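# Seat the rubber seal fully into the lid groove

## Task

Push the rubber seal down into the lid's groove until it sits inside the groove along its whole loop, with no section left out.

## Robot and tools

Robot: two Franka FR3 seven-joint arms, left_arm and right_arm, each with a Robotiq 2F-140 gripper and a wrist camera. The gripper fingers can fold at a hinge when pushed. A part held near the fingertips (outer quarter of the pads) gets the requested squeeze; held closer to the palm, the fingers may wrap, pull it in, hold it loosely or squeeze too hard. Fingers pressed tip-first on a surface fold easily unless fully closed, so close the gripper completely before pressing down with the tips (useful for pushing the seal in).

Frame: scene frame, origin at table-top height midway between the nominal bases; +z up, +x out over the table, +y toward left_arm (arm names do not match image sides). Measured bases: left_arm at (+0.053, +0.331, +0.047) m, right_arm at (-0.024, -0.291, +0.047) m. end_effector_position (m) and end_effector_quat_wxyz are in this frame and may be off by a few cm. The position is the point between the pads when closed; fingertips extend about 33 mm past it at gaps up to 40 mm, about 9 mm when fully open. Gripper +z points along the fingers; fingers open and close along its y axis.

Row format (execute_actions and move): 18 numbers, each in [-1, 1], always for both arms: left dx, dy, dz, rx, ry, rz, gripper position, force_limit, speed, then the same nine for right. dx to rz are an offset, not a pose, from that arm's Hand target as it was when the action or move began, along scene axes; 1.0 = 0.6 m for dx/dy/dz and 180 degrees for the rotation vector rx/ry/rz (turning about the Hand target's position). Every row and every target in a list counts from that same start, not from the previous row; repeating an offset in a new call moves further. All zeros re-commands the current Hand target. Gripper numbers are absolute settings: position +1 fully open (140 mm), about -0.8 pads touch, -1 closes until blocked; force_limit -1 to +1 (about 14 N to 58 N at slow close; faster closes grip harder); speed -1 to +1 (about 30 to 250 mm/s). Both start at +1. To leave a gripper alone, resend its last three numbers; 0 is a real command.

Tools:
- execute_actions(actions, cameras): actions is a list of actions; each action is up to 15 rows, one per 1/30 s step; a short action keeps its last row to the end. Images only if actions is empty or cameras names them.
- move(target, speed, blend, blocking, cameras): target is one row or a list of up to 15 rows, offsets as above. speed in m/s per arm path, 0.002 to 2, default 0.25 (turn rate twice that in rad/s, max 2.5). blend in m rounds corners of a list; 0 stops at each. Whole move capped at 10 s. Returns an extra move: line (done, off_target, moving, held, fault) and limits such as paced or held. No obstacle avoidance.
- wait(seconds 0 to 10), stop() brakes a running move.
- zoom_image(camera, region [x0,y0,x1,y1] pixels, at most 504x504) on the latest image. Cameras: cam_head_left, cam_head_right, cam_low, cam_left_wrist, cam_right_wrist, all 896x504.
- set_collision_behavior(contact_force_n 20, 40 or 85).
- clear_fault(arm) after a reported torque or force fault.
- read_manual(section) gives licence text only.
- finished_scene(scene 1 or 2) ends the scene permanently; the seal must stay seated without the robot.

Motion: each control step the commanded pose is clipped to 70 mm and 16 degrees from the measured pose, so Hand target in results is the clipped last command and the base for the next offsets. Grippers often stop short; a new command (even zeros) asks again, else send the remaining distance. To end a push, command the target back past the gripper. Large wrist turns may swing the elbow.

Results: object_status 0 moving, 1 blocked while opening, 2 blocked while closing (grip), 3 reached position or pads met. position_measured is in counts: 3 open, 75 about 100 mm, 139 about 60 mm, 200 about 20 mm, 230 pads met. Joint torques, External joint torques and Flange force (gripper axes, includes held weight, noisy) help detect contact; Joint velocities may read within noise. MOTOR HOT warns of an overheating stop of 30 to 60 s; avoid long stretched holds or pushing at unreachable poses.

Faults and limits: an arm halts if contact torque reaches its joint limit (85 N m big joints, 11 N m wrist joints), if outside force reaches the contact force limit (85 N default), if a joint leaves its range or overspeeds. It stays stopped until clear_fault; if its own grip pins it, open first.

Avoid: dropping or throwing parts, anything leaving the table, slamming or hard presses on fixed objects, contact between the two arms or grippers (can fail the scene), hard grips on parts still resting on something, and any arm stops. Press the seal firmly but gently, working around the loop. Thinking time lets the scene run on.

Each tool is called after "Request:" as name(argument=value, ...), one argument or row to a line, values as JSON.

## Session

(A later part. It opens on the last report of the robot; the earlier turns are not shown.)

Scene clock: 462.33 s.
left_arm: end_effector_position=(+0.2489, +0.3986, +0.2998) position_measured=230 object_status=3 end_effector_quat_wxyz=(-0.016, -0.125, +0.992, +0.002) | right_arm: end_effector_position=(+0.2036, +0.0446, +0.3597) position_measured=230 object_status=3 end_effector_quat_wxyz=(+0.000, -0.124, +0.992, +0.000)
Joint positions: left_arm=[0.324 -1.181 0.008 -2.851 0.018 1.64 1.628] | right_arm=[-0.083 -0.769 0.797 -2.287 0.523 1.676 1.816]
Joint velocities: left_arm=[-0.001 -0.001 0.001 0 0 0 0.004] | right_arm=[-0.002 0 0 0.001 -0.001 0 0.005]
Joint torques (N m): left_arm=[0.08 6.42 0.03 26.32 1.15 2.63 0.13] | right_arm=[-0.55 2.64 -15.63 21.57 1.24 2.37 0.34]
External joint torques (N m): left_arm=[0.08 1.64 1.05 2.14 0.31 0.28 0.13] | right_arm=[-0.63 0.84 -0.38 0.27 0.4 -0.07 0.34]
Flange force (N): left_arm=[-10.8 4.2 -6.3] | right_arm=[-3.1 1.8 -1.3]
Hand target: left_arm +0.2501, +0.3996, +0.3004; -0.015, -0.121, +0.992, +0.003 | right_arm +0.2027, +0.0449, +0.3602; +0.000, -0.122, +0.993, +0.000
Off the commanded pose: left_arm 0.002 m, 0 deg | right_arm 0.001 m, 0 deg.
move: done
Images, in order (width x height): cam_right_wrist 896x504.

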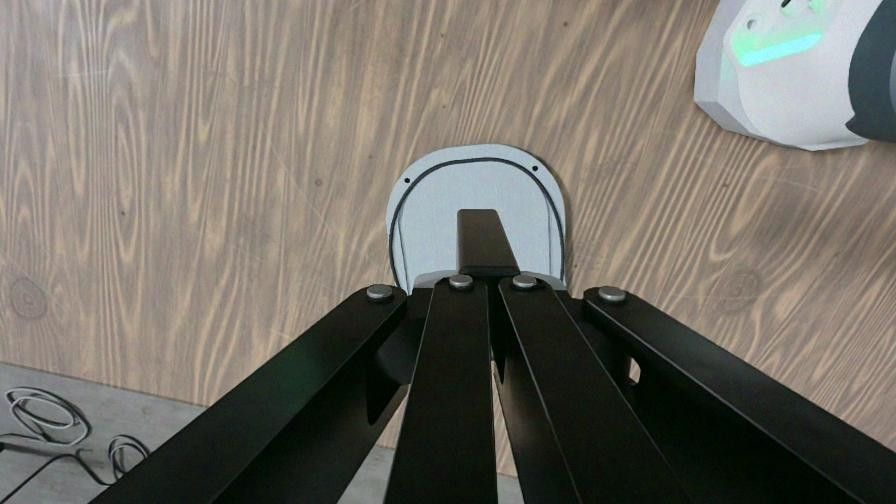

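Request:
move(
  target=[0,0,0,0,0,0,-1,-1,-1,0.027,0.117,-0.475,0,0,0,-1,-1,-1],
  cameras=["cam_right_wrist"],
)

Request:
zoom_image(
  camera="cam_right_wrist",
  region=[300, 100, 700, 340],
)

Scene clock: 473.30 s.
left_arm: end_effector_position=(+0.2489, +0.3986, +0.2998) position_measured=230 object_status=3 end_effector_quat_wxyz=(-0.016, -0.124, +0.992, +0.002) | right_arm: end_effector_position=(+0.2178, +0.1138, +0.0747) position_measured=230 object_status=3 end_effector_quat_wxyz=(-0.001, -0.120, +0.993, -0.002)
Joint positions: left_arm=[0.323 -1.181 0.008 -2.851 0.018 1.64 1.628] | right_arm=[-0.748 -0.544 1.835 -2.433 0.829 2.397 1.785]
Joint velocities: left_arm=[within noise] | right_arm=[-0.002 -0.001 0 -0.001 0.001 0.004 -0.006]
Joint torques (N m): left_arm=[0.06 6.34 0.02 26.3 1.14 2.64 0.18] | right_arm=[-0.77 17.93 -14.77 16.78 0.8 2.78 -0.21]
External joint torques (N m): left_arm=[0.08 1.57 1.06 2.1 0.3 0.29 0.17] | right_arm=[-0.95 0.67 -0.5 0.46 0.23 0.35 -0.21]
Flange force (N): left_arm=[-10.5 4.3 -6.1] | right_arm=[-3.4 -0.1 2.1]
Hand target: left_arm +0.2501, +0.3996, +0.3004; -0.015, -0.121, +0.992, +0.003 | right_arm +0.2189, +0.1151, +0.0752; +0.000, -0.122, +0.993, +0.000
Off the commanded pose: left_arm 0.002 m, 0 deg | right_arm 0.002 m, 0 deg.
move: done
Images, in order (width x height): cam_right_wrist 896x504.

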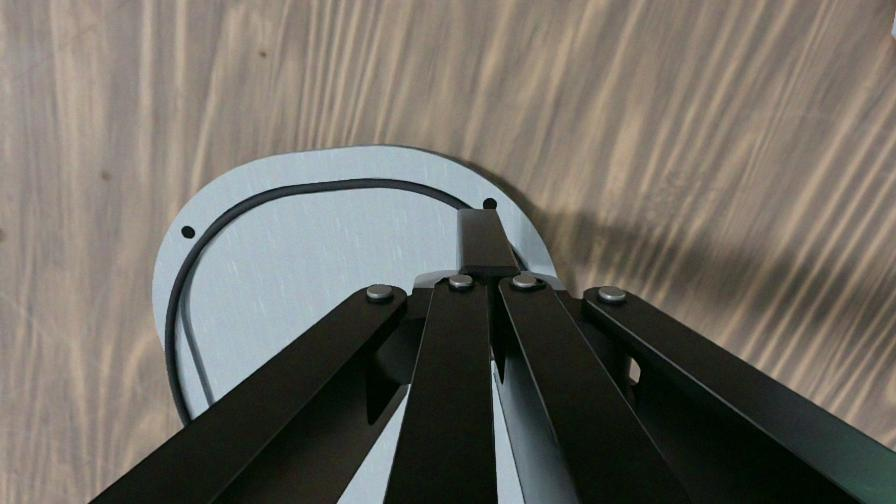

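Scaled by 1.260 from the camera's 896x504 image, which has a finer 1280x720 frame.

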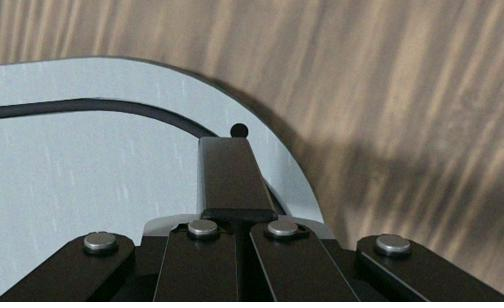

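Request:
move(
  target=[0,0,0,0,0,0,-1,-1,-1,0,0,-0.06,0,0,0,-1,-1,-1],
  speed=0.06,
)

Request:
execute_actions(
  actions=[
    [[0,0,0,0,0,0,-1,-1,-1,0,0,-0.005,0,0,0,-1,-1,-1]],
    [[0,0,0,0,0,0,-1,-1,-1,0,0,-0.005,0,0,0,-1,-1,-1]],
    [[0,0,0,0,0,0,-1,-1,-1,0,0,-0.005,0,0,0,-1,-1,-1]],
  ],
  cameras=["cam_right_wrist"],
)

Scene clock: 478.67 s.
left_arm: end_effector_position=(+0.2489, +0.3986, +0.2998) position_measured=230 object_status=3 end_effector_quat_wxyz=(-0.016, -0.124, +0.992, +0.002) | right_arm: end_effector_position=(+0.2179, +0.1139, +0.0744) position_measured=230 object_status=3 end_effector_quat_wxyz=(-0.001, -0.121, +0.993, -0.002)
Joint positions: left_arm=[0.323 -1.181 0.008 -2.851 0.018 1.64 1.628] | right_arm=[-0.749 -0.544 1.837 -2.433 0.83 2.398 1.783]
Joint torques (N m): left_arm=[0.06 6.49 -0.02 26.29 1.15 2.62 0.09] | right_arm=[-0.2 18.02 -15.36 16.37 0.58 2.53 0.04]
External joint torques (N m): left_arm=[0.06 1.71 1.02 2.1 0.31 0.27 0.09] | right_arm=[-0.29 0.75 -1.05 0.15 0.02 0.1 0.04]
Flange force (N): left_arm=[-11.1 4.1 -6.3] | right_arm=[1.5 -2.4 -4.3]
Hand target: left_arm +0.2501, +0.3996, +0.3004; -0.015, -0.121, +0.992, +0.003 | right_arm +0.2180, +0.1139, +0.0746; -0.001, -0.121, +0.993, -0.002 (not the last commanded pose)
Off the commanded pose: left_arm 0.002 m, 0 deg | right_arm 0.035 m, 0 deg.
move: held (right_arm; a check stopped the path); limits=held
pose unreachable (right arm): on one or more control steps of this call, first in action 0 (counted from 0), this arm could not follow its commanded pose, so it was not sent that pose on those steps. It may still have moved: this result reports where it is.
cause: moving toward the commanded pose would bring a part of the arm too close to another arm (a part of this arm just beyond joint 5 (forearm roll) and a part of the left arm just beyond its joint 1 (waist), 9 mm apart when this arm was first held).

Scene clock: 480.37 s.
left_arm: end_effector_position=(+0.2489, +0.3986, +0.2998) position_measured=230 object_status=3 end_effector_quat_wxyz=(-0.016, -0.124, +0.992, +0.002) | right_arm: end_effector_position=(+0.2179, +0.1139, +0.0744) position_measured=230 object_status=3 end_effector_quat_wxyz=(-0.001, -0.121, +0.993, -0.002)
Joint positions: left_arm=[0.323 -1.181 0.008 -2.851 0.018 1.64 1.628] | right_arm=[-0.749 -0.544 1.837 -2.433 0.83 2.398 1.783]
Joint torques (N m): left_arm=[0.09 6.4 0.01 26.3 1.15 2.61 0.14] | right_arm=[-0.22 17.98 -14.94 16.33 0.59 2.53 0.03]
External joint torques (N m): left_arm=[0.05 1.63 1.04 2.11 0.31 0.26 0.14] | right_arm=[-0.28 0.69 -0.61 0.16 0.03 0.12 0.03]
External joint torques at the end of the 1st action: left_arm=[0.05 1.67 1.06 2.11 0.31 0.26 0.12] | right_arm=[-0.26 0.7 -0.67 0.06 0.02 0.09 0.03]
External joint torques at the end of the 2nd action: left_arm=[0.08 1.7 1.09 2.05 0.31 0.28 0.15] | right_arm=[-0.18 0.74 -0.53 0.18 0.02 0.09 0.05]
Flange force (N): left_arm=[-10.7 4.2 -6.3] | right_arm=[0.6 -1.4 -2.2]
Flange force at the end of the 1st action (N): left_arm=[-10.8 4.2 -6.3] | right_arm=[1.0 -1.8 -2.7]
Flange force at the end of the 2nd action (N): left_arm=[-10.9 4.4 -6.1] | right_arm=[0.8 -1.4 -2.4]
Hand target: left_arm +0.2501, +0.3996, +0.3004; -0.015, -0.121, +0.992, +0.003 | right_arm +0.2179, +0.1139, +0.0744; -0.001, -0.121, +0.993, -0.002 (last step not sent: back at the drive's target)
Off the commanded pose: left_arm 0.002 m, 0 deg | right_arm 0.003 m, 0 deg.
pose unreachable (right arm): on one or more control steps of this call, first in action 0 (counted from 0), this arm could not follow its commanded pose, so it was not sent that pose on those steps. It may still have moved: this result reports where it is.
cause: moving toward the commanded pose would bring a part of the arm too close to another arm (a part of this arm just beyond joint 5 (forearm roll) and a part of the left arm just beyond its joint 1 (waist), 9 mm apart when this arm was first held).
Images, in order (width x height): cam_right_wrist 896x504.

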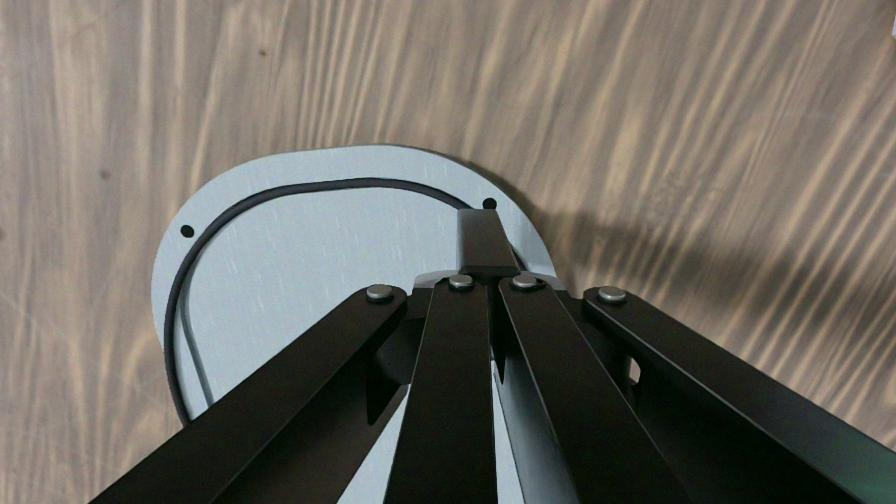

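Request:
move(
  target=[
    [0,0,0,0,0,0,-1,-1,-1,0,0,0.06,0,0,0,-1,-1,-1],
    [0,0,0,0,0,0,-1,-1,-1,-0.0765,-0.1115,0.05,0,0,0,-1,-1,-1],
    [0,0,0,0,0,0,-1,-1,-1,-0.0765,-0.1115,-0.073,0,0,0,-1,-1,-1],
  ],
  speed=0.1,
  cameras=["cam_right_wrist","cam_head_left"],
)

Scene clock: 495.53 s.
left_arm: end_effector_position=(+0.2489, +0.3986, +0.2998) position_measured=230 object_status=3 end_effector_quat_wxyz=(-0.016, -0.124, +0.992, +0.002) | right_arm: end_effector_position=(+0.1659, +0.0428, +0.0329) position_measured=230 object_status=3 end_effector_quat_wxyz=(-0.011, -0.110, +0.994, -0.006)
Joint positions: left_arm=[0.323 -1.181 0.008 -2.851 0.018 1.64 1.628] | right_arm=[-0.588 -0.469 1.81 -2.678 0.955 2.555 1.727]
Joint torques (N m): left_arm=[0.09 6.46 -0.05 26.32 1.17 2.63 0.09] | right_arm=[-0.58 12.19 -9.72 13.83 0.87 3.13 0.03]
External joint torques (N m): left_arm=[0.06 1.64 0.97 2.15 0.33 0.28 0.09] | right_arm=[-0.56 -0.12 1.33 0.4 0.42 0.76 0.03]
External joint torques when the fault began: right_arm=[-1.93 -2.51 6.31 -0.17 2.18 2.93 -0.17]
Flange force (N): left_arm=[-10.8 4.0 -6.3] | right_arm=[0.0 0.0 0.0]
Flange force when the fault began (N): right_arm=[0.0 0.0 0.0]
Hand target: left_arm +0.2501, +0.3996, +0.3004; -0.015, -0.121, +0.992, +0.003 | right_arm +0.1659, +0.0428, +0.0329; -0.011, -0.110, +0.994, -0.006 (not the last commanded pose)
Tool commands: left_gripper/position=-1.0 left_gripper/force_limit=-1.0 left_gripper/speed=-1.0 right_gripper/position=-1.0 right_gripper/force_limit=-1.0 right_gripper/speed=-1.0
Off the commanded pose: left_arm 0.002 m, 0 deg | right_arm 0.008 m, 2 deg.
FORCE FAULT: contact force on the right arm reached its limit, and that arm stopped. The contact can be on any part of that arm, not only on its tool. That arm's remaining commands of this call were not run. That arm is still stopped at the end of this call. While its stop runs, that arm takes no new command, but execute_actions still moves its gripper.
CLEAR FAULT: the right arm stays stopped (Reflex) until you call clear_fault(arm="right_arm").
move: fault (right_arm)
Images, in order (width x height): cam_head_left 896x504, cam_right_wrist 896x504.

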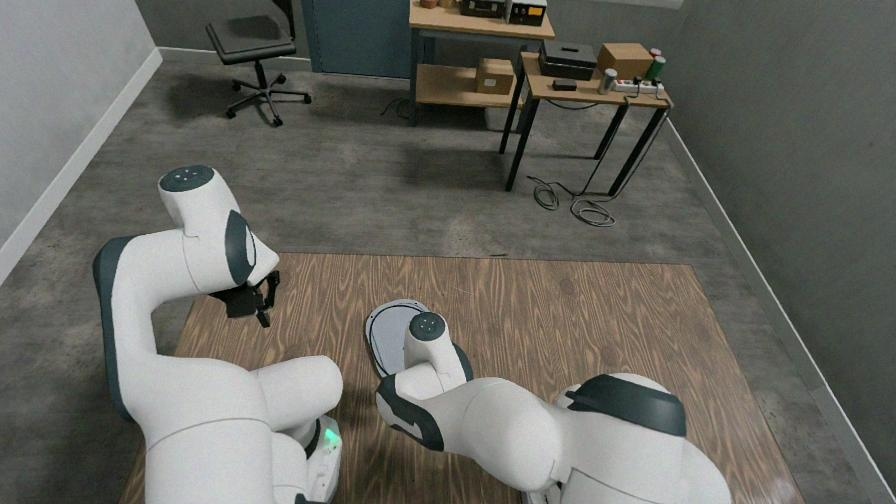

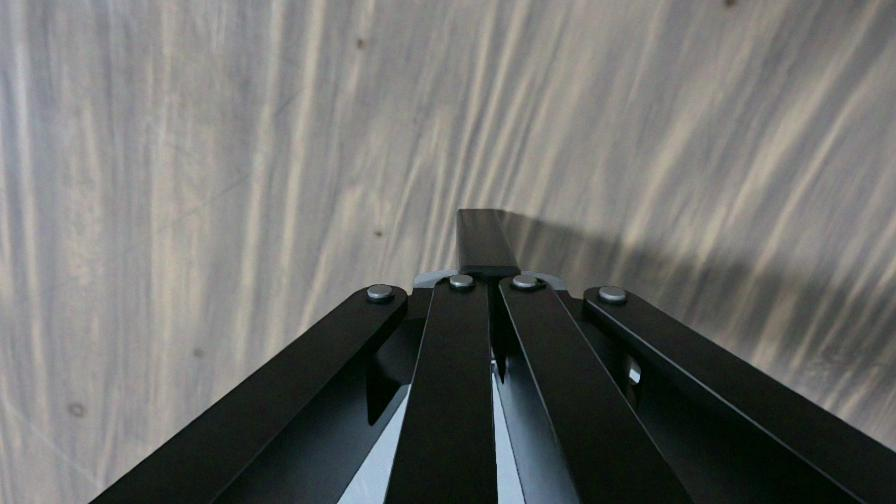

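Request:
clear_fault(
  arm="right_arm",
)

Request:
move(
  target=[0,0,0,0,0,0,-1,-1,-1,0,0,0.08,0,0,0,-1,-1,-1],
  speed=0.08,
  cameras=["cam_right_wrist"],
)

Scene clock: 500.50 s.
left_arm: end_effector_position=(+0.2489, +0.3986, +0.2998) position_measured=230 object_status=3 end_effector_quat_wxyz=(-0.016, -0.124, +0.992, +0.002) | right_arm: end_effector_position=(+0.1659, +0.0428, +0.0329) position_measured=230 object_status=3 end_effector_quat_wxyz=(-0.011, -0.110, +0.994, -0.006)
Joint positions: left_arm=[0.323 -1.181 0.008 -2.851 0.018 1.64 1.628] | right_arm=[-0.588 -0.469 1.81 -2.678 0.955 2.555 1.727]
Joint torques (N m): left_arm=[0.07 6.42 0.01 26.31 1.16 2.63 0.11] | right_arm=[-0.62 12.23 -9.73 13.78 0.86 3.15 0.06]
External joint torques (N m): left_arm=[0.04 1.72 1.04 2.09 0.31 0.28 0.11] | right_arm=[-0.61 -0.04 1.29 0.38 0.41 0.78 0.06]
Flange force (N): left_arm=[-11.1 4.1 -6.2] | right_arm=[0.0 0.0 0.0]
Hand target: left_arm +0.2501, +0.3996, +0.3004; -0.015, -0.121, +0.992, +0.003 | right_arm +0.1659, +0.0428, +0.0329; -0.011, -0.110, +0.994, -0.006 (not the last commanded pose)
Tool commands: left_gripper/position=-1.0 left_gripper/force_limit=-1.0 left_gripper/speed=-1.0 right_gripper/position=-1.0 right_gripper/force_limit=-1.0 right_gripper/speed=-1.0
Off the commanded pose: left_arm 0.002 m, 0 deg | right_arm 0.008 m, 2 deg.
FORCE FAULT, CONTINUED: the right arm's stop, for the force fault that an earlier result reported, is over. The call counts as one of the actions that you can send in this scene. That arm's target is now where it stood when the stop ended, not its last command. That arm accepts commands again.
CLEAR FAULT: your call cleared the right arm's force fault. If the contact force or a joint's load stays at its limit, that arm stops again.

Scene clock: 501.93 s.
left_arm: end_effector_position=(+0.2489, +0.3986, +0.2998) position_measured=230 object_status=3 end_effector_quat_wxyz=(-0.016, -0.124, +0.992, +0.002) | right_arm: end_effector_position=(+0.1664, +0.0442, +0.0811) position_measured=230 object_status=3 end_effector_quat_wxyz=(-0.010, -0.112, +0.994, -0.004)
Joint positions: left_arm=[0.323 -1.181 0.008 -2.851 0.018 1.64 1.628] | right_arm=[-0.296 -0.512 1.47 -2.692 0.854 2.417 1.79]
Joint velocities: left_arm=[within noise] | right_arm=[0 0 -0.001 0.001 0.002 -0.004 0.005]
Joint torques (N m): left_arm=[0.06 6.44 0.09 26.26 1.16 2.63 0.14] | right_arm=[0.23 5.93 -13.09 15.51 0.26 2.19 0.29]
External joint torques (N m): left_arm=[0.07 1.65 1.13 2.06 0.32 0.28 0.14] | right_arm=[0.18 0.29 -1.1 -0.13 -0.29 -0.18 0.29]
Flange force (N): left_arm=[-10.7 4.5 -6.1] | right_arm=[3.7 -3.4 -7.5]
Hand target: left_arm +0.2501, +0.3996, +0.3004; -0.015, -0.121, +0.992, +0.003 | right_arm +0.1659, +0.0428, +0.0809; -0.011, -0.110, +0.994, -0.006
Off the commanded pose: left_arm 0.002 m, 0 deg | right_arm 0.001 m, 0 deg.
move: done
Images, in order (width x height): cam_right_wrist 896x504.

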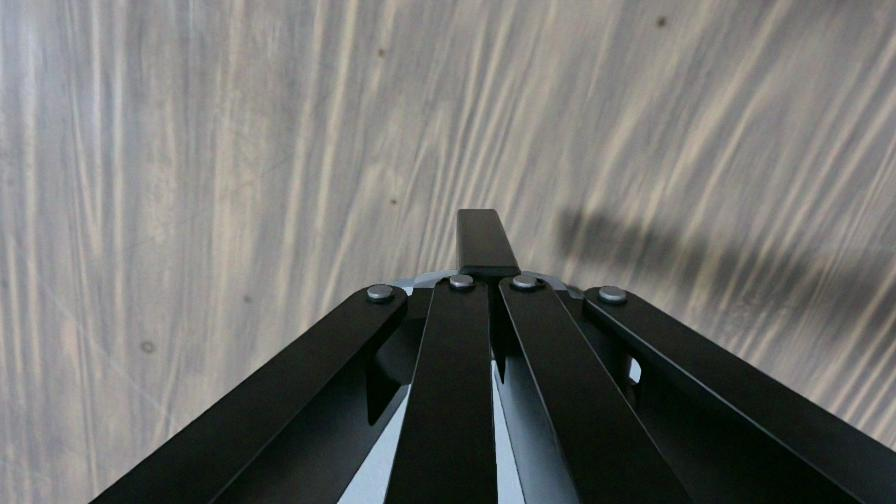

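Request:
move(
  target=[
    [0,0,0,0,0,0,-1,-1,-1,0,0,-0.068,0,0,0,-1,-1,-1],
    [0,0,0,0,0,0,-1,-1,-1,0.065,0.016,-0.075,0,0,0,-1,-1,-1],
  ],
  speed=0.04,
  cameras=["cam_right_wrist","cam_low","cam_head_left"],
)

Request:
zoom_image(
  camera="cam_low",
  region=[390, 240, 550, 310],
)

Scene clock: 513.60 s.
left_arm: end_effector_position=(+0.2489, +0.3986, +0.2998) position_measured=230 object_status=3 end_effector_quat_wxyz=(-0.016, -0.124, +0.992, +0.002) | right_arm: end_effector_position=(+0.2034, +0.0527, +0.0358) position_measured=230 object_status=3 end_effector_quat_wxyz=(-0.012, -0.107, +0.994, -0.005)
Joint positions: left_arm=[0.323 -1.181 0.008 -2.851 0.018 1.64 1.628] | right_arm=[-0.767 -0.487 1.886 -2.595 0.915 2.525 1.692]
Joint velocities: left_arm=[within noise] | right_arm=[-0.001 0.002 0.001 -0.001 -0.001 0 -0.005]
Joint torques (N m): left_arm=[0.03 6.44 0.02 26.25 1.16 2.62 0.14] | right_arm=[-1.15 15.66 -12.26 14.86 -0.05 2.79 -0.09]
External joint torques (N m): left_arm=[0.06 1.62 1.03 2.1 0.32 0.28 0.14] | right_arm=[-1.16 0.36 -0.46 0.74 -0.52 0.41 -0.09]
Flange force (N): left_arm=[-10.7 4.2 -6.2] | right_arm=[-5.1 0.6 2.2]
Hand target: left_arm +0.2501, +0.3996, +0.3004; -0.015, -0.121, +0.992, +0.003 | right_arm +0.2049, +0.0524, +0.0359; -0.011, -0.110, +0.994, -0.006
Off the commanded pose: left_arm 0.002 m, 0 deg | right_arm 0.002 m, 0 deg.
move: done
Images, in order (width x height): cam_head_left 896x504, cam_low 896x504, cam_right_wrist 896x504.

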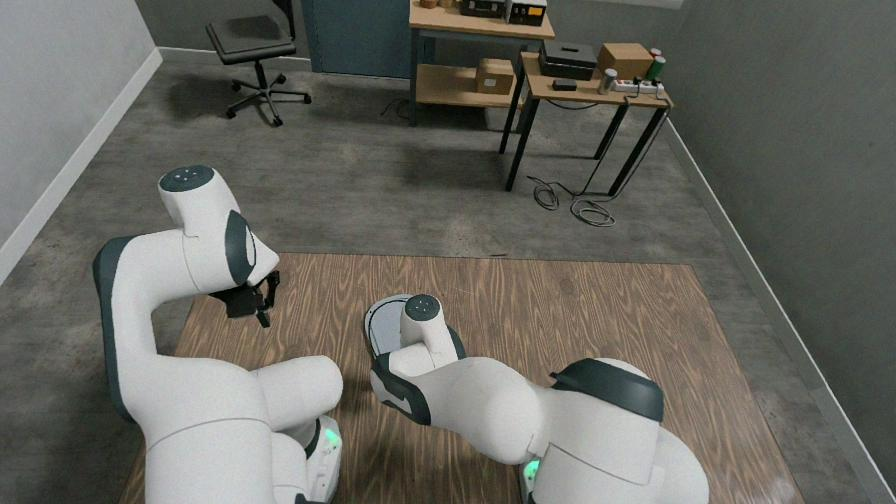

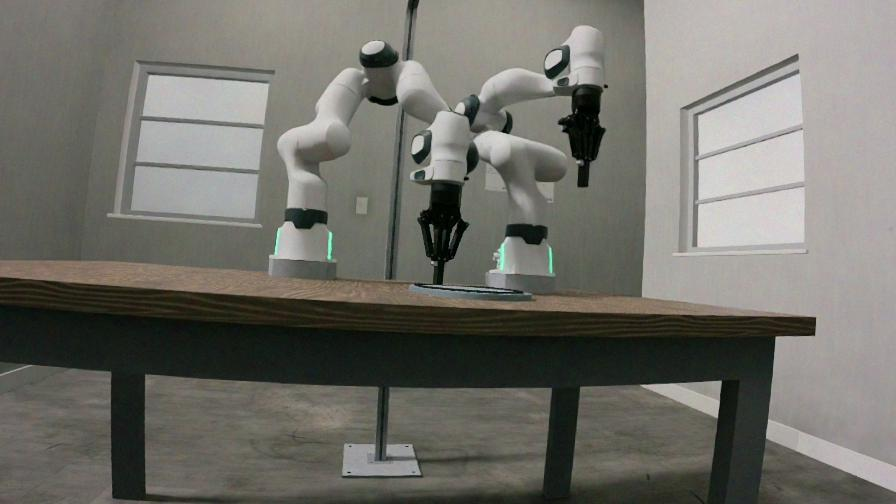

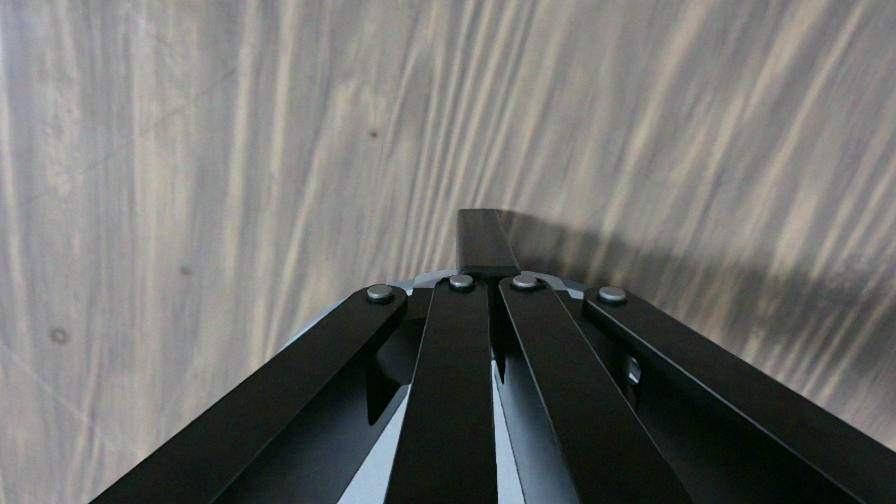

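Scaled by 3.150 from the camera's 896x504 image, which has a finer 1280x720 frame.

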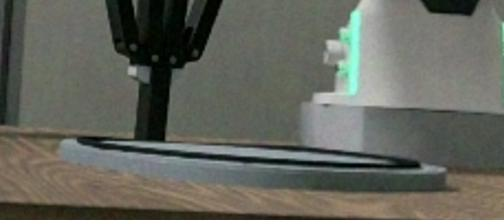

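Request:
move(
  target=[0,0,0,0,0,0,-1,-1,-1,0.175,0.03,-0.005,0,0,0,-1,-1,-1],
  speed=0.04,
  cameras=["cam_right_wrist","cam_head_left","cam_low"],
)

Request:
zoom_image(
  camera="cam_low",
  region=[350, 230, 610, 330],
)

Scene clock: 519.07 s.
left_arm: end_effector_position=(+0.2489, +0.3986, +0.2998) position_measured=230 object_status=3 end_effector_quat_wxyz=(-0.016, -0.124, +0.992, +0.002) | right_arm: end_effector_position=(+0.2515, +0.0623, +0.0357) position_measured=230 object_status=3 end_effector_quat_wxyz=(-0.037, -0.105, +0.994, -0.004)
Joint positions: left_arm=[0.323 -1.181 0.008 -2.851 0.018 1.64 1.628] | right_arm=[-1.031 -0.543 1.998 -2.446 0.891 2.415 1.617]
Joint torques (N m): left_arm=[0.05 6.46 0.01 26.31 1.15 2.63 0.16] | right_arm=[-0.48 20.32 -13.04 14.78 0.66 2.63 0.08]
External joint torques (N m): left_arm=[0.06 1.72 1.03 2.09 0.31 0.27 0.16] | right_arm=[-0.41 -0.44 0.47 -0.06 0.16 0.38 0.08]
External joint torques when the fault began: right_arm=[-4.34 -8.16 3.41 3.69 1.75 7.38 -0.16]
Flange force (N): left_arm=[-11.1 4.3 -6.2] | right_arm=[-2.5 0.9 4.9]
Flange force when the fault began (N): right_arm=[-38.1 15.3 59.5]
Hand target: left_arm +0.2501, +0.3996, +0.3004; -0.015, -0.121, +0.992, +0.003 | right_arm +0.2515, +0.0623, +0.0357; -0.037, -0.105, +0.994, -0.004 (not the last commanded pose)
Tool commands: left_gripper/position=-1.0 left_gripper/force_limit=-1.0 left_gripper/speed=-1.0 right_gripper/position=-1.0 right_gripper/force_limit=-1.0 right_gripper/speed=-1.0
Off the commanded pose: left_arm 0.002 m, 0 deg | right_arm 0.059 m, 3 deg.
FORCE FAULT: contact force on the right arm reached its limit, and that arm stopped. The contact can be on any part of that arm, not only on its tool. That arm's remaining commands of this call were not run. That arm is still stopped at the end of this call. While its stop runs, that arm takes no new command, but execute_actions still moves its gripper.
CLEAR FAULT: the right arm stays stopped (Reflex) until you call clear_fault(arm="right_arm").
move: fault (right_arm)
Images, in order (width x height): cam_head_left 896x504, cam_low 896x504, cam_right_wrist 896x504.

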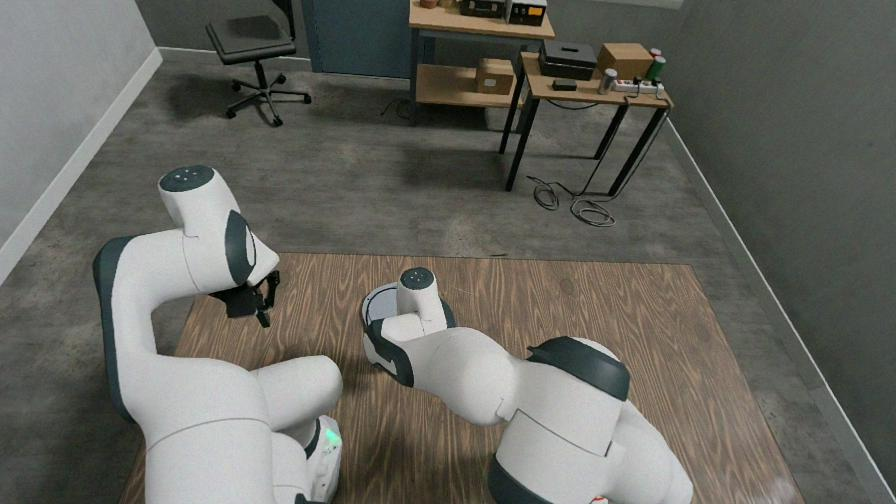

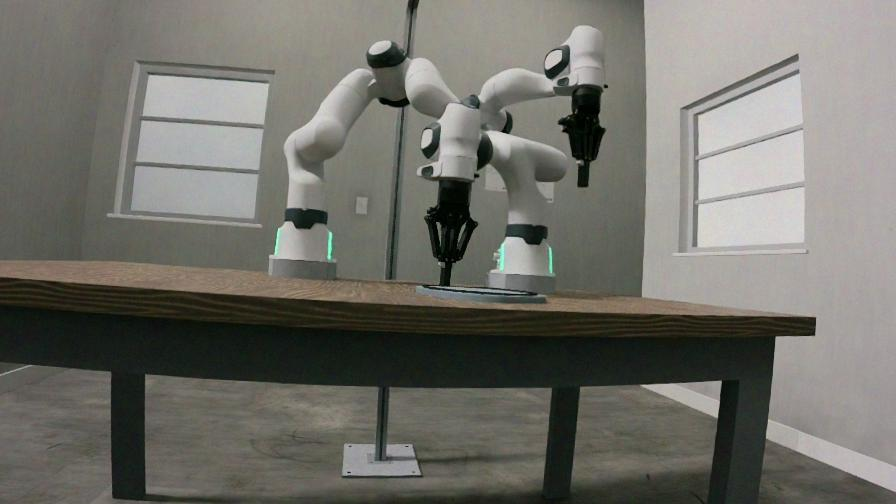

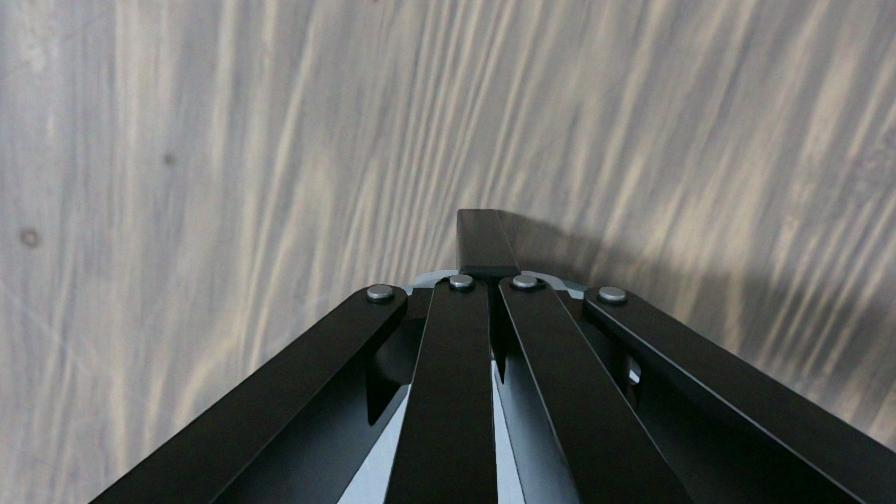

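Scaled by 1.938 from the camera's 896x504 image, which has a finer 1280x720 frame.

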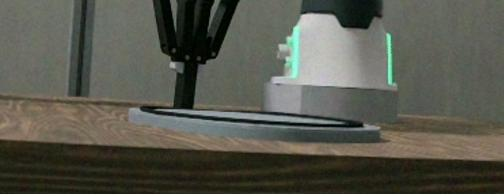

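Request:
clear_fault(
  arm="right_arm",
)

Request:
move(
  target=[
    [0,0,0,0,0,0,-1,-1,-1,-0.005,0,0.007,0,0,0,-1,-1,-1],
    [0,0,0,0,0,0,-1,-1,-1,0.12,0.02,0.012,0,0,0,-1,-1,-1],
  ],
  speed=0.04,
  cameras=["cam_right_wrist","cam_head_left","cam_low"],
)

Request:
zoom_image(
  camera="cam_low",
  region=[350, 230, 610, 330],
)

Scene clock: 525.50 s.
left_arm: end_effector_position=(+0.2489, +0.3986, +0.2998) position_measured=230 object_status=3 end_effector_quat_wxyz=(-0.016, -0.124, +0.992, +0.002) | right_arm: end_effector_position=(+0.2515, +0.0623, +0.0357) position_measured=230 object_status=3 end_effector_quat_wxyz=(-0.037, -0.105, +0.994, -0.004)
Joint positions: left_arm=[0.323 -1.181 0.008 -2.851 0.018 1.64 1.628] | right_arm=[-1.031 -0.543 1.998 -2.446 0.891 2.415 1.617]
Joint torques (N m): left_arm=[0.04 6.38 0.02 26.26 1.14 2.63 0.16] | right_arm=[-0.5 20.28 -13.1 14.72 0.66 2.62 0.07]
External joint torques (N m): left_arm=[0.02 1.63 1.04 2.05 0.3 0.27 0.16] | right_arm=[-0.47 -0.45 0.37 -0.11 0.16 0.38 0.07]
Flange force (N): left_arm=[-10.6 4.2 -6.1] | right_arm=[-2.4 0.6 4.7]
Hand target: left_arm +0.2501, +0.3996, +0.3004; -0.015, -0.121, +0.992, +0.003 | right_arm +0.2515, +0.0623, +0.0357; -0.037, -0.105, +0.994, -0.004 (not the last commanded pose)
Tool commands: left_gripper/position=-1.0 left_gripper/force_limit=-1.0 left_gripper/speed=-1.0 right_gripper/position=-1.0 right_gripper/force_limit=-1.0 right_gripper/speed=-1.0
Off the commanded pose: left_arm 0.002 m, 0 deg | right_arm 0.059 m, 3 deg.
FORCE FAULT, CONTINUED: the right arm's stop, for the force fault that an earlier result reported, is over. The call counts as one of the actions that you can send in this scene. That arm's target is now where it stood when the stop ended, not its last command. That arm accepts commands again.
CLEAR FAULT: your call cleared the right arm's force fault. If the contact force or a joint's load stays at its limit, that arm stops again.

Scene clock: 528.53 s.
left_arm: end_effector_position=(+0.2489, +0.3986, +0.2998) position_measured=230 object_status=3 end_effector_quat_wxyz=(-0.016, -0.124, +0.992, +0.002) | right_arm: end_effector_position=(+0.3225, +0.0750, +0.0431) position_measured=230 object_status=3 end_effector_quat_wxyz=(-0.037, -0.102, +0.994, -0.002)
Joint positions: left_arm=[0.323 -1.181 0.008 -2.851 0.018 1.64 1.628] | right_arm=[-1.265 -0.631 2.076 -2.257 0.864 2.318 1.568]
Joint velocities: left_arm=[within noise] | right_arm=[-0.002 -0.001 0.001 0.002 -0.003 -0.001 -0.005]
Joint torques (N m): left_arm=[0.07 6.48 -0.01 26.36 1.15 2.63 0.14] | right_arm=[0.03 26.81 -16.39 16.76 0.11 2.62 -0.11]
External joint torques (N m): left_arm=[0.06 1.73 1.04 2.15 0.31 0.27 0.14] | right_arm=[0.12 0.15 -0.47 1.02 -0.44 0.37 -0.11]
Flange force (N): left_arm=[-11.2 4.2 -6.4] | right_arm=[-1.2 0.9 -2.0]
Hand target: left_arm +0.2501, +0.3996, +0.3004; -0.015, -0.121, +0.992, +0.003 | right_arm +0.3235, +0.0743, +0.0429; -0.037, -0.105, +0.994, -0.004
Off the commanded pose: left_arm 0.002 m, 0 deg | right_arm 0.001 m, 0 deg.
move: done
Images, in order (width x height): cam_head_left 896x504, cam_low 896x504, cam_right_wrist 896x504.

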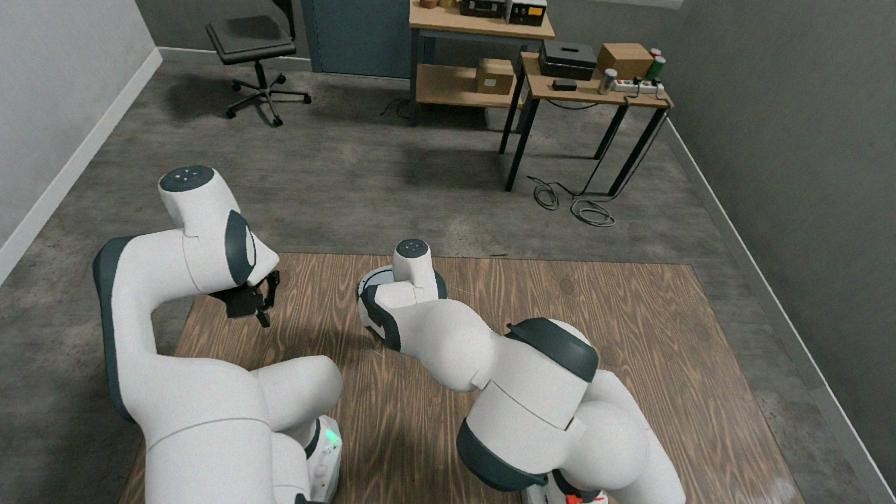

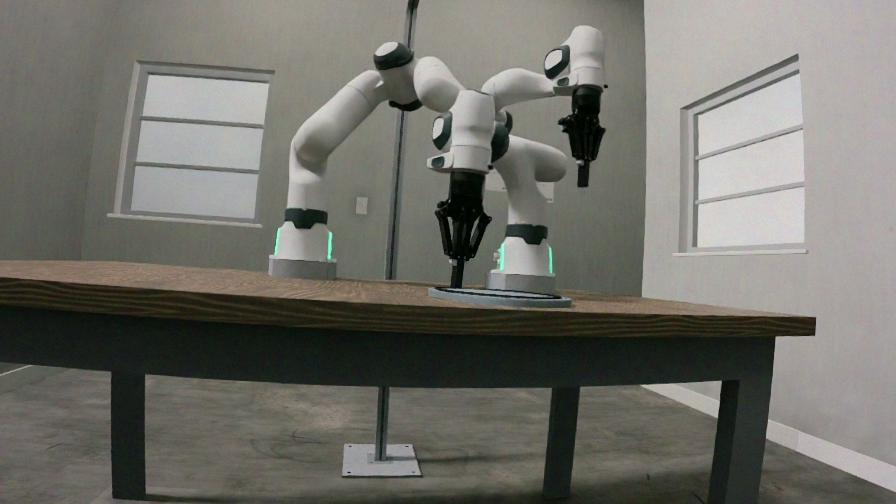

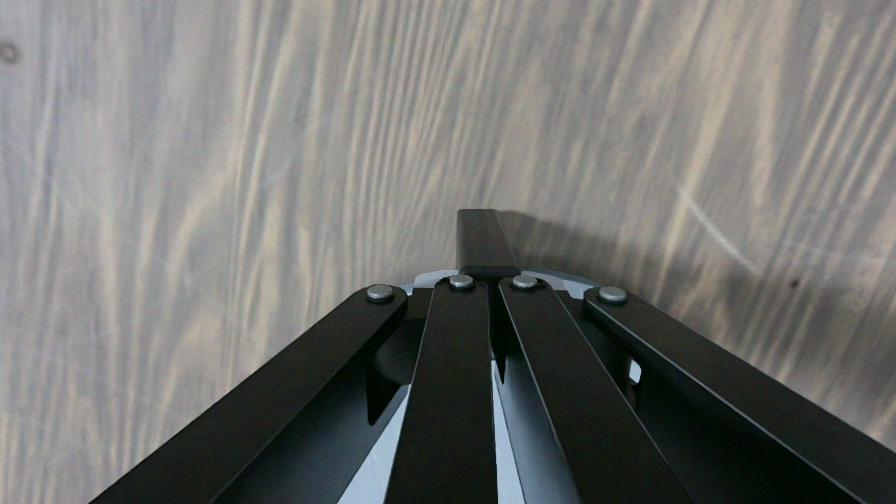

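Scaled by 1.938 from the camera's 896x504 image, which has a finer 1280x720 frame.

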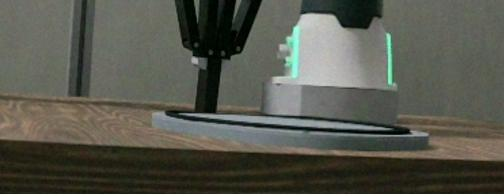

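Request:
move(
  target=[
    [0,0,0,0,0,0,-1,-1,-1,-0.035,0,0.1,0,0,0,-1,-1,-1],
    [0,0,0,0,0,0,-1,-1,-1,0.02,0,0.50,0,0,0,-1,-1,-1],
  ],
  speed=[0.08,0.2],
  cameras=["cam_right_wrist","cam_head_right"],
)

Request:
zoom_image(
  camera="cam_head_right",
  region=[330, 250, 470, 380],
)

Request:
zoom_image(
  camera="cam_right_wrist",
  region=[330, 100, 630, 400],
)

Scene clock: 537.33 s.
left_arm: end_effector_position=(+0.2489, +0.3986, +0.2998) position_measured=230 object_status=3 end_effector_quat_wxyz=(-0.016, -0.124, +0.992, +0.002) | right_arm: end_effector_position=(+0.3362, +0.0749, +0.3424) position_measured=230 object_status=3 end_effector_quat_wxyz=(-0.037, -0.107, +0.994, -0.002)
Joint positions: left_arm=[0.323 -1.181 0.008 -2.851 0.018 1.64 1.628] | right_arm=[-0.729 -0.465 1.283 -1.943 0.474 1.708 1.779]
Joint velocities: left_arm=[within noise] | right_arm=[-0.001 0 -0.001 -0.001 0 -0.005 0]
Joint torques (N m): left_arm=[0.08 6.39 0.01 26.36 1.15 2.63 0.13] | right_arm=[-0.15 7.74 -15.03 22.58 0.72 2.18 0.3]
External joint torques (N m): left_arm=[0.06 1.54 1.05 2.23 0.31 0.28 0.13] | right_arm=[-0.21 0.93 -1.18 0.42 -0.14 -0.06 0.29]
Flange force (N): left_arm=[-10.5 4.2 -6.5] | right_arm=[0.9 -1.5 -2.6]
Hand target: left_arm +0.2501, +0.3996, +0.3004; -0.015, -0.121, +0.992, +0.003 | right_arm +0.3355, +0.0743, +0.3429; -0.037, -0.105, +0.994, -0.004
Off the commanded pose: left_arm 0.002 m, 0 deg | right_arm 0.001 m, 0 deg.
move: done
Images, in order (width x height): cam_head_right 896x504, cam_right_wrist 896x504.

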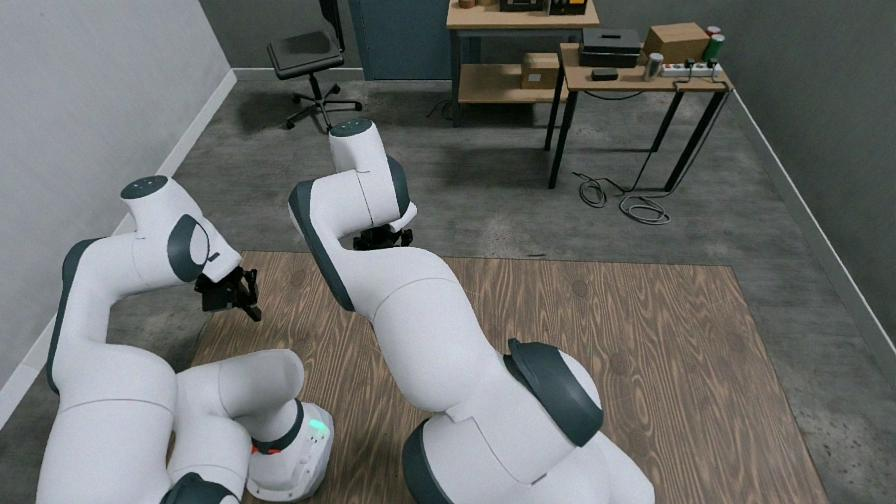

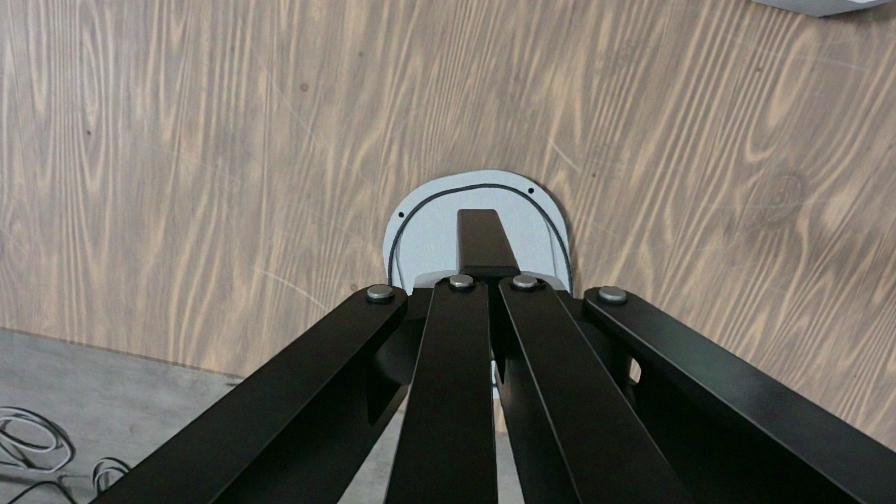

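Scaled by 3.600 from the camera's 896x504 image, which has a finer 1280x720 frame.

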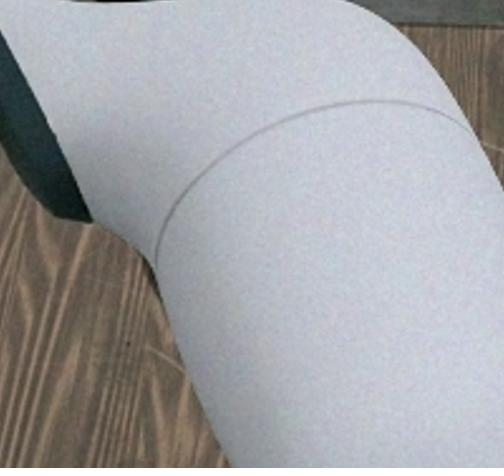

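Scaled by 1.680 from the camera's 896x504 image, which has a finer 1280x720 frame.

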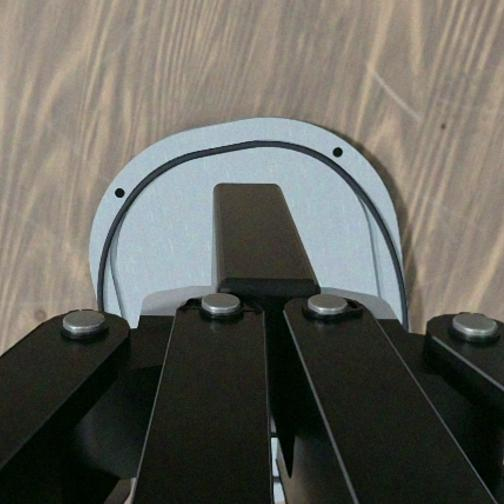

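Request:
move(
  target=[0,0,0,0,0,0,-1,-1,-1,0.006,0.11,-0.43,0,-0.0236,0.055,-1,-1,-1],
  cameras=["cam_right_wrist","cam_head_left"],
)

Request:
zoom_image(
  camera="cam_right_wrist",
  region=[250, 100, 700, 400],
)

Scene clock: 555.47 s.
left_arm: end_effector_position=(+0.2489, +0.3986, +0.2998) position_measured=230 object_status=3 end_effector_quat_wxyz=(-0.016, -0.124, +0.992, +0.002) | right_arm: end_effector_position=(+0.3381, +0.1386, +0.0837) position_measured=230 object_status=3 end_effector_quat_wxyz=(-0.001, -0.188, +0.982, -0.014)
Joint positions: left_arm=[0.323 -1.181 0.008 -2.851 0.018 1.64 1.628] | right_arm=[-1.217 -0.659 2.05 -2.107 0.758 2.267 1.572]
Joint velocities: left_arm=[within noise] | right_arm=[-0.001 0 -0.001 0.002 0.001 0.001 -0.008]
Joint torques (N m): left_arm=[0.05 6.43 -0.05 26.33 1.14 2.63 0.15] | right_arm=[-0.7 29.98 -17.43 17.84 0.74 2.69 -0.03]
External joint torques (N m): left_arm=[0.08 1.69 1.05 2.09 0.3 0.27 0.15] | right_arm=[-0.71 0.86 -0.1 0.44 0.13 0.27 -0.03]
Flange force (N): left_arm=[-10.9 4.3 -6.2] | right_arm=[-1.8 -0.4 0.4]
Hand target: left_arm +0.2501, +0.3996, +0.3004; -0.015, -0.121, +0.992, +0.003 | right_arm +0.3391, +0.1403, +0.0849; +0.000, -0.190, +0.982, -0.011
Off the commanded pose: left_arm 0.002 m, 0 deg | right_arm 0.002 m, 0 deg.
move: done
Images, in order (width x height): cam_head_left 896x504, cam_right_wrist 896x504.

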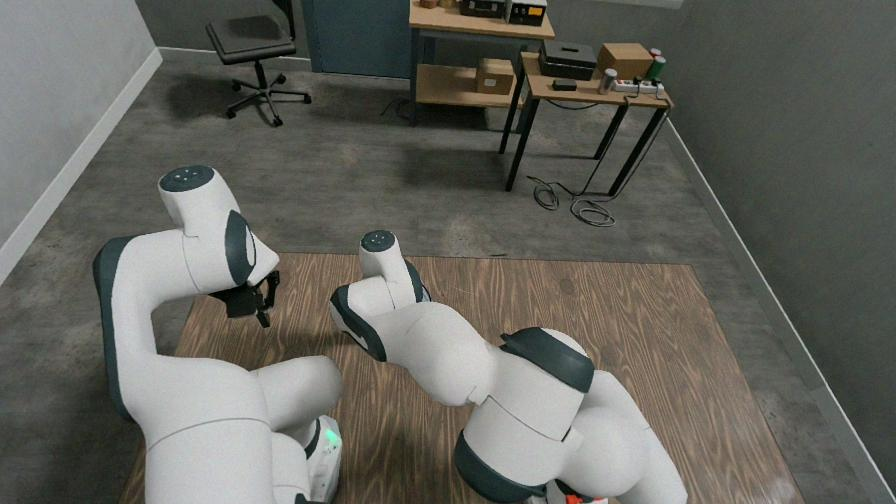

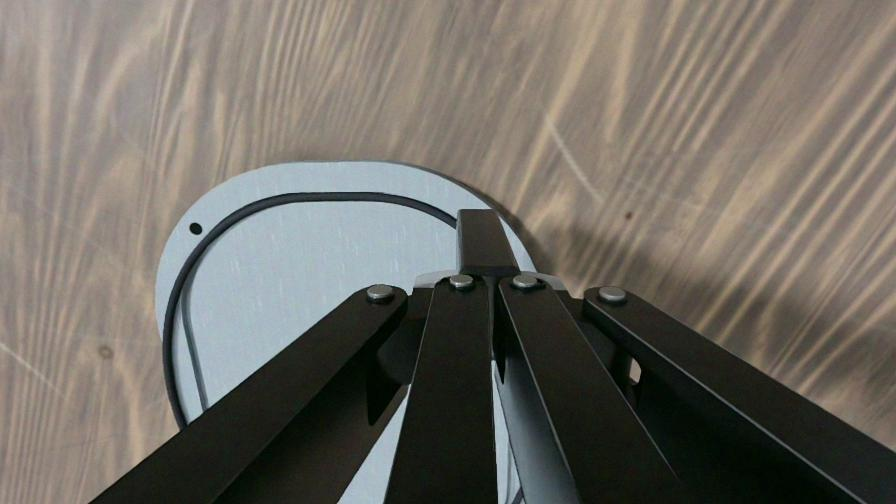

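Scaled by 1.120 from the camera's 896x504 image, which has a finer 1280x720 frame.

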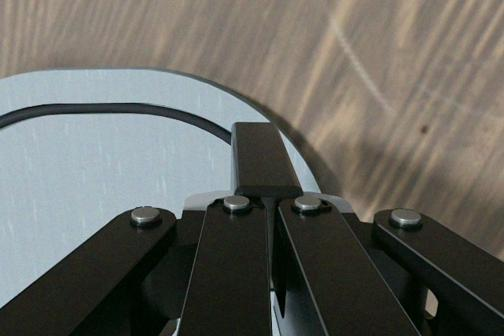

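Request:
move(
  target=[0,0,0,0,0,0,-1,-1,-1,0,0,-0.055,0,0,0,-1,-1,-1],
  speed=0.06,
)

Request:
execute_actions(
  actions=[
    [[0,0,0,0,0,0,-1,-1,-1,0,0,-0.005,0,0,0,-1,-1,-1]],
    [[0,0,0,0,0,0,-1,-1,-1,0,0,-0.005,0,0,0,-1,-1,-1]],
    [[0,0,0,0,0,0,-1,-1,-1,0,0,-0.004,0,0,0,-1,-1,-1]],
  ],
  cameras=["cam_right_wrist"],
)

Scene clock: 561.33 s.
left_arm: end_effector_position=(+0.2489, +0.3986, +0.2998) position_measured=230 object_status=3 end_effector_quat_wxyz=(-0.016, -0.124, +0.992, +0.002) | right_arm: end_effector_position=(+0.3376, +0.1393, +0.0516) position_measured=230 object_status=3 end_effector_quat_wxyz=(-0.001, -0.189, +0.982, -0.012)
Joint positions: left_arm=[0.323 -1.181 0.008 -2.851 0.018 1.64 1.628] | right_arm=[-1.28 -0.7 2.134 -2.103 0.811 2.318 1.542]
Joint velocities: left_arm=[within noise] | right_arm=[0 0 0 0.001 0 0.005 -0.004]
Joint torques (N m): left_arm=[0.07 6.49 0.02 26.27 1.14 2.62 0.1] | right_arm=[-1.02 31.55 -17.25 17 1.03 2.69 0.1]
External joint torques (N m): left_arm=[0.04 1.72 1.06 2.07 0.3 0.27 0.1] | right_arm=[-1.1 0.09 0.16 0.49 0.44 0.26 0.1]
Flange force (N): left_arm=[-11.0 4.1 -6.2] | right_arm=[-4.5 0.6 3.2]
Hand target: left_arm +0.2501, +0.3996, +0.3004; -0.015, -0.121, +0.992, +0.003 | right_arm +0.3391, +0.1403, +0.0519; +0.000, -0.190, +0.982, -0.011
Off the commanded pose: left_arm 0.002 m, 0 deg | right_arm 0.002 m, 0 deg.
move: done

Scene clock: 563.03 s.
left_arm: end_effector_position=(+0.2489, +0.3986, +0.2998) position_measured=230 object_status=3 end_effector_quat_wxyz=(-0.016, -0.124, +0.992, +0.002) | right_arm: end_effector_position=(+0.3421, +0.1450, +0.0505) position_measured=230 object_status=3 end_effector_quat_wxyz=(+0.004, -0.189, +0.982, -0.006)
Joint positions: left_arm=[0.323 -1.181 0.008 -2.851 0.018 1.64 1.628] | right_arm=[-1.297 -0.7 2.151 -2.095 0.82 2.336 1.536]
Joint torques (N m): left_arm=[0.04 6.43 -0.01 26.35 1.14 2.62 0.11] | right_arm=[-1.66 26.48 -12.13 12.81 1.16 2.37 -0.13]
External joint torques (N m): left_arm=[0.02 1.62 1.03 2.19 0.3 0.27 0.1] | right_arm=[-1.77 -5.47 5.1 -3.8 0.57 -0.09 -0.13]
External joint torques at the end of the 1st action: left_arm=[0.04 1.62 1.05 2.12 0.31 0.29 0.14] | right_arm=[-1.34 -2.14 1.77 -0.3 0.58 0.52 -0.12]
External joint torques at the end of the 2nd action: left_arm=[0.12 1.73 0.99 2.06 0.31 0.27 0.13] | right_arm=[-1.48 -4.07 3.3 -2.85 0.62 0.28 -0.06]
Flange force (N): left_arm=[-10.8 4.0 -6.4] | right_arm=[-7.3 0.6 23.4]
Flange force at the end of the 1st action (N): left_arm=[-10.8 4.2 -6.2] | right_arm=[-7.8 1.5 11.6]
Flange force at the end of the 2nd action (N): left_arm=[-11.1 4.2 -6.2] | right_arm=[-4.9 -0.1 17.4]
Hand target: left_arm +0.2501, +0.3996, +0.3004; -0.015, -0.121, +0.992, +0.003 | right_arm +0.3391, +0.1403, +0.0435; +0.000, -0.190, +0.982, -0.011
Off the commanded pose: left_arm 0.002 m, 0 deg | right_arm 0.009 m, 1 deg.
Images, in order (width x height): cam_right_wrist 896x504.

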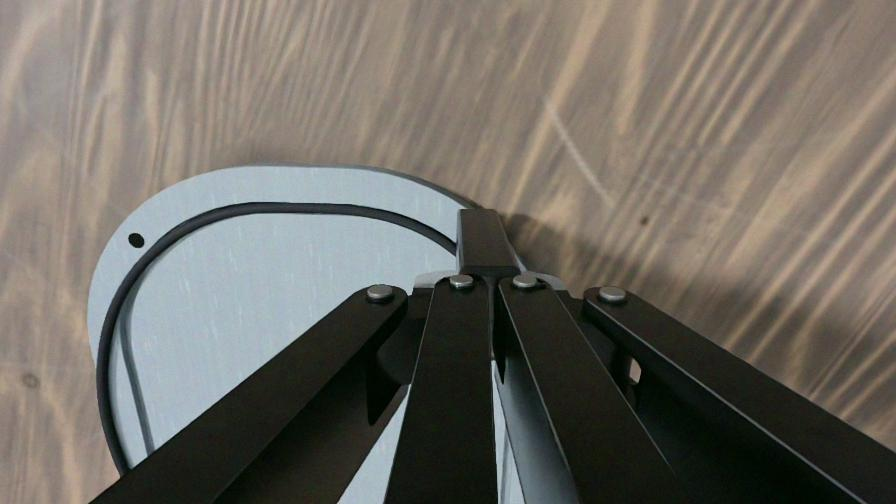

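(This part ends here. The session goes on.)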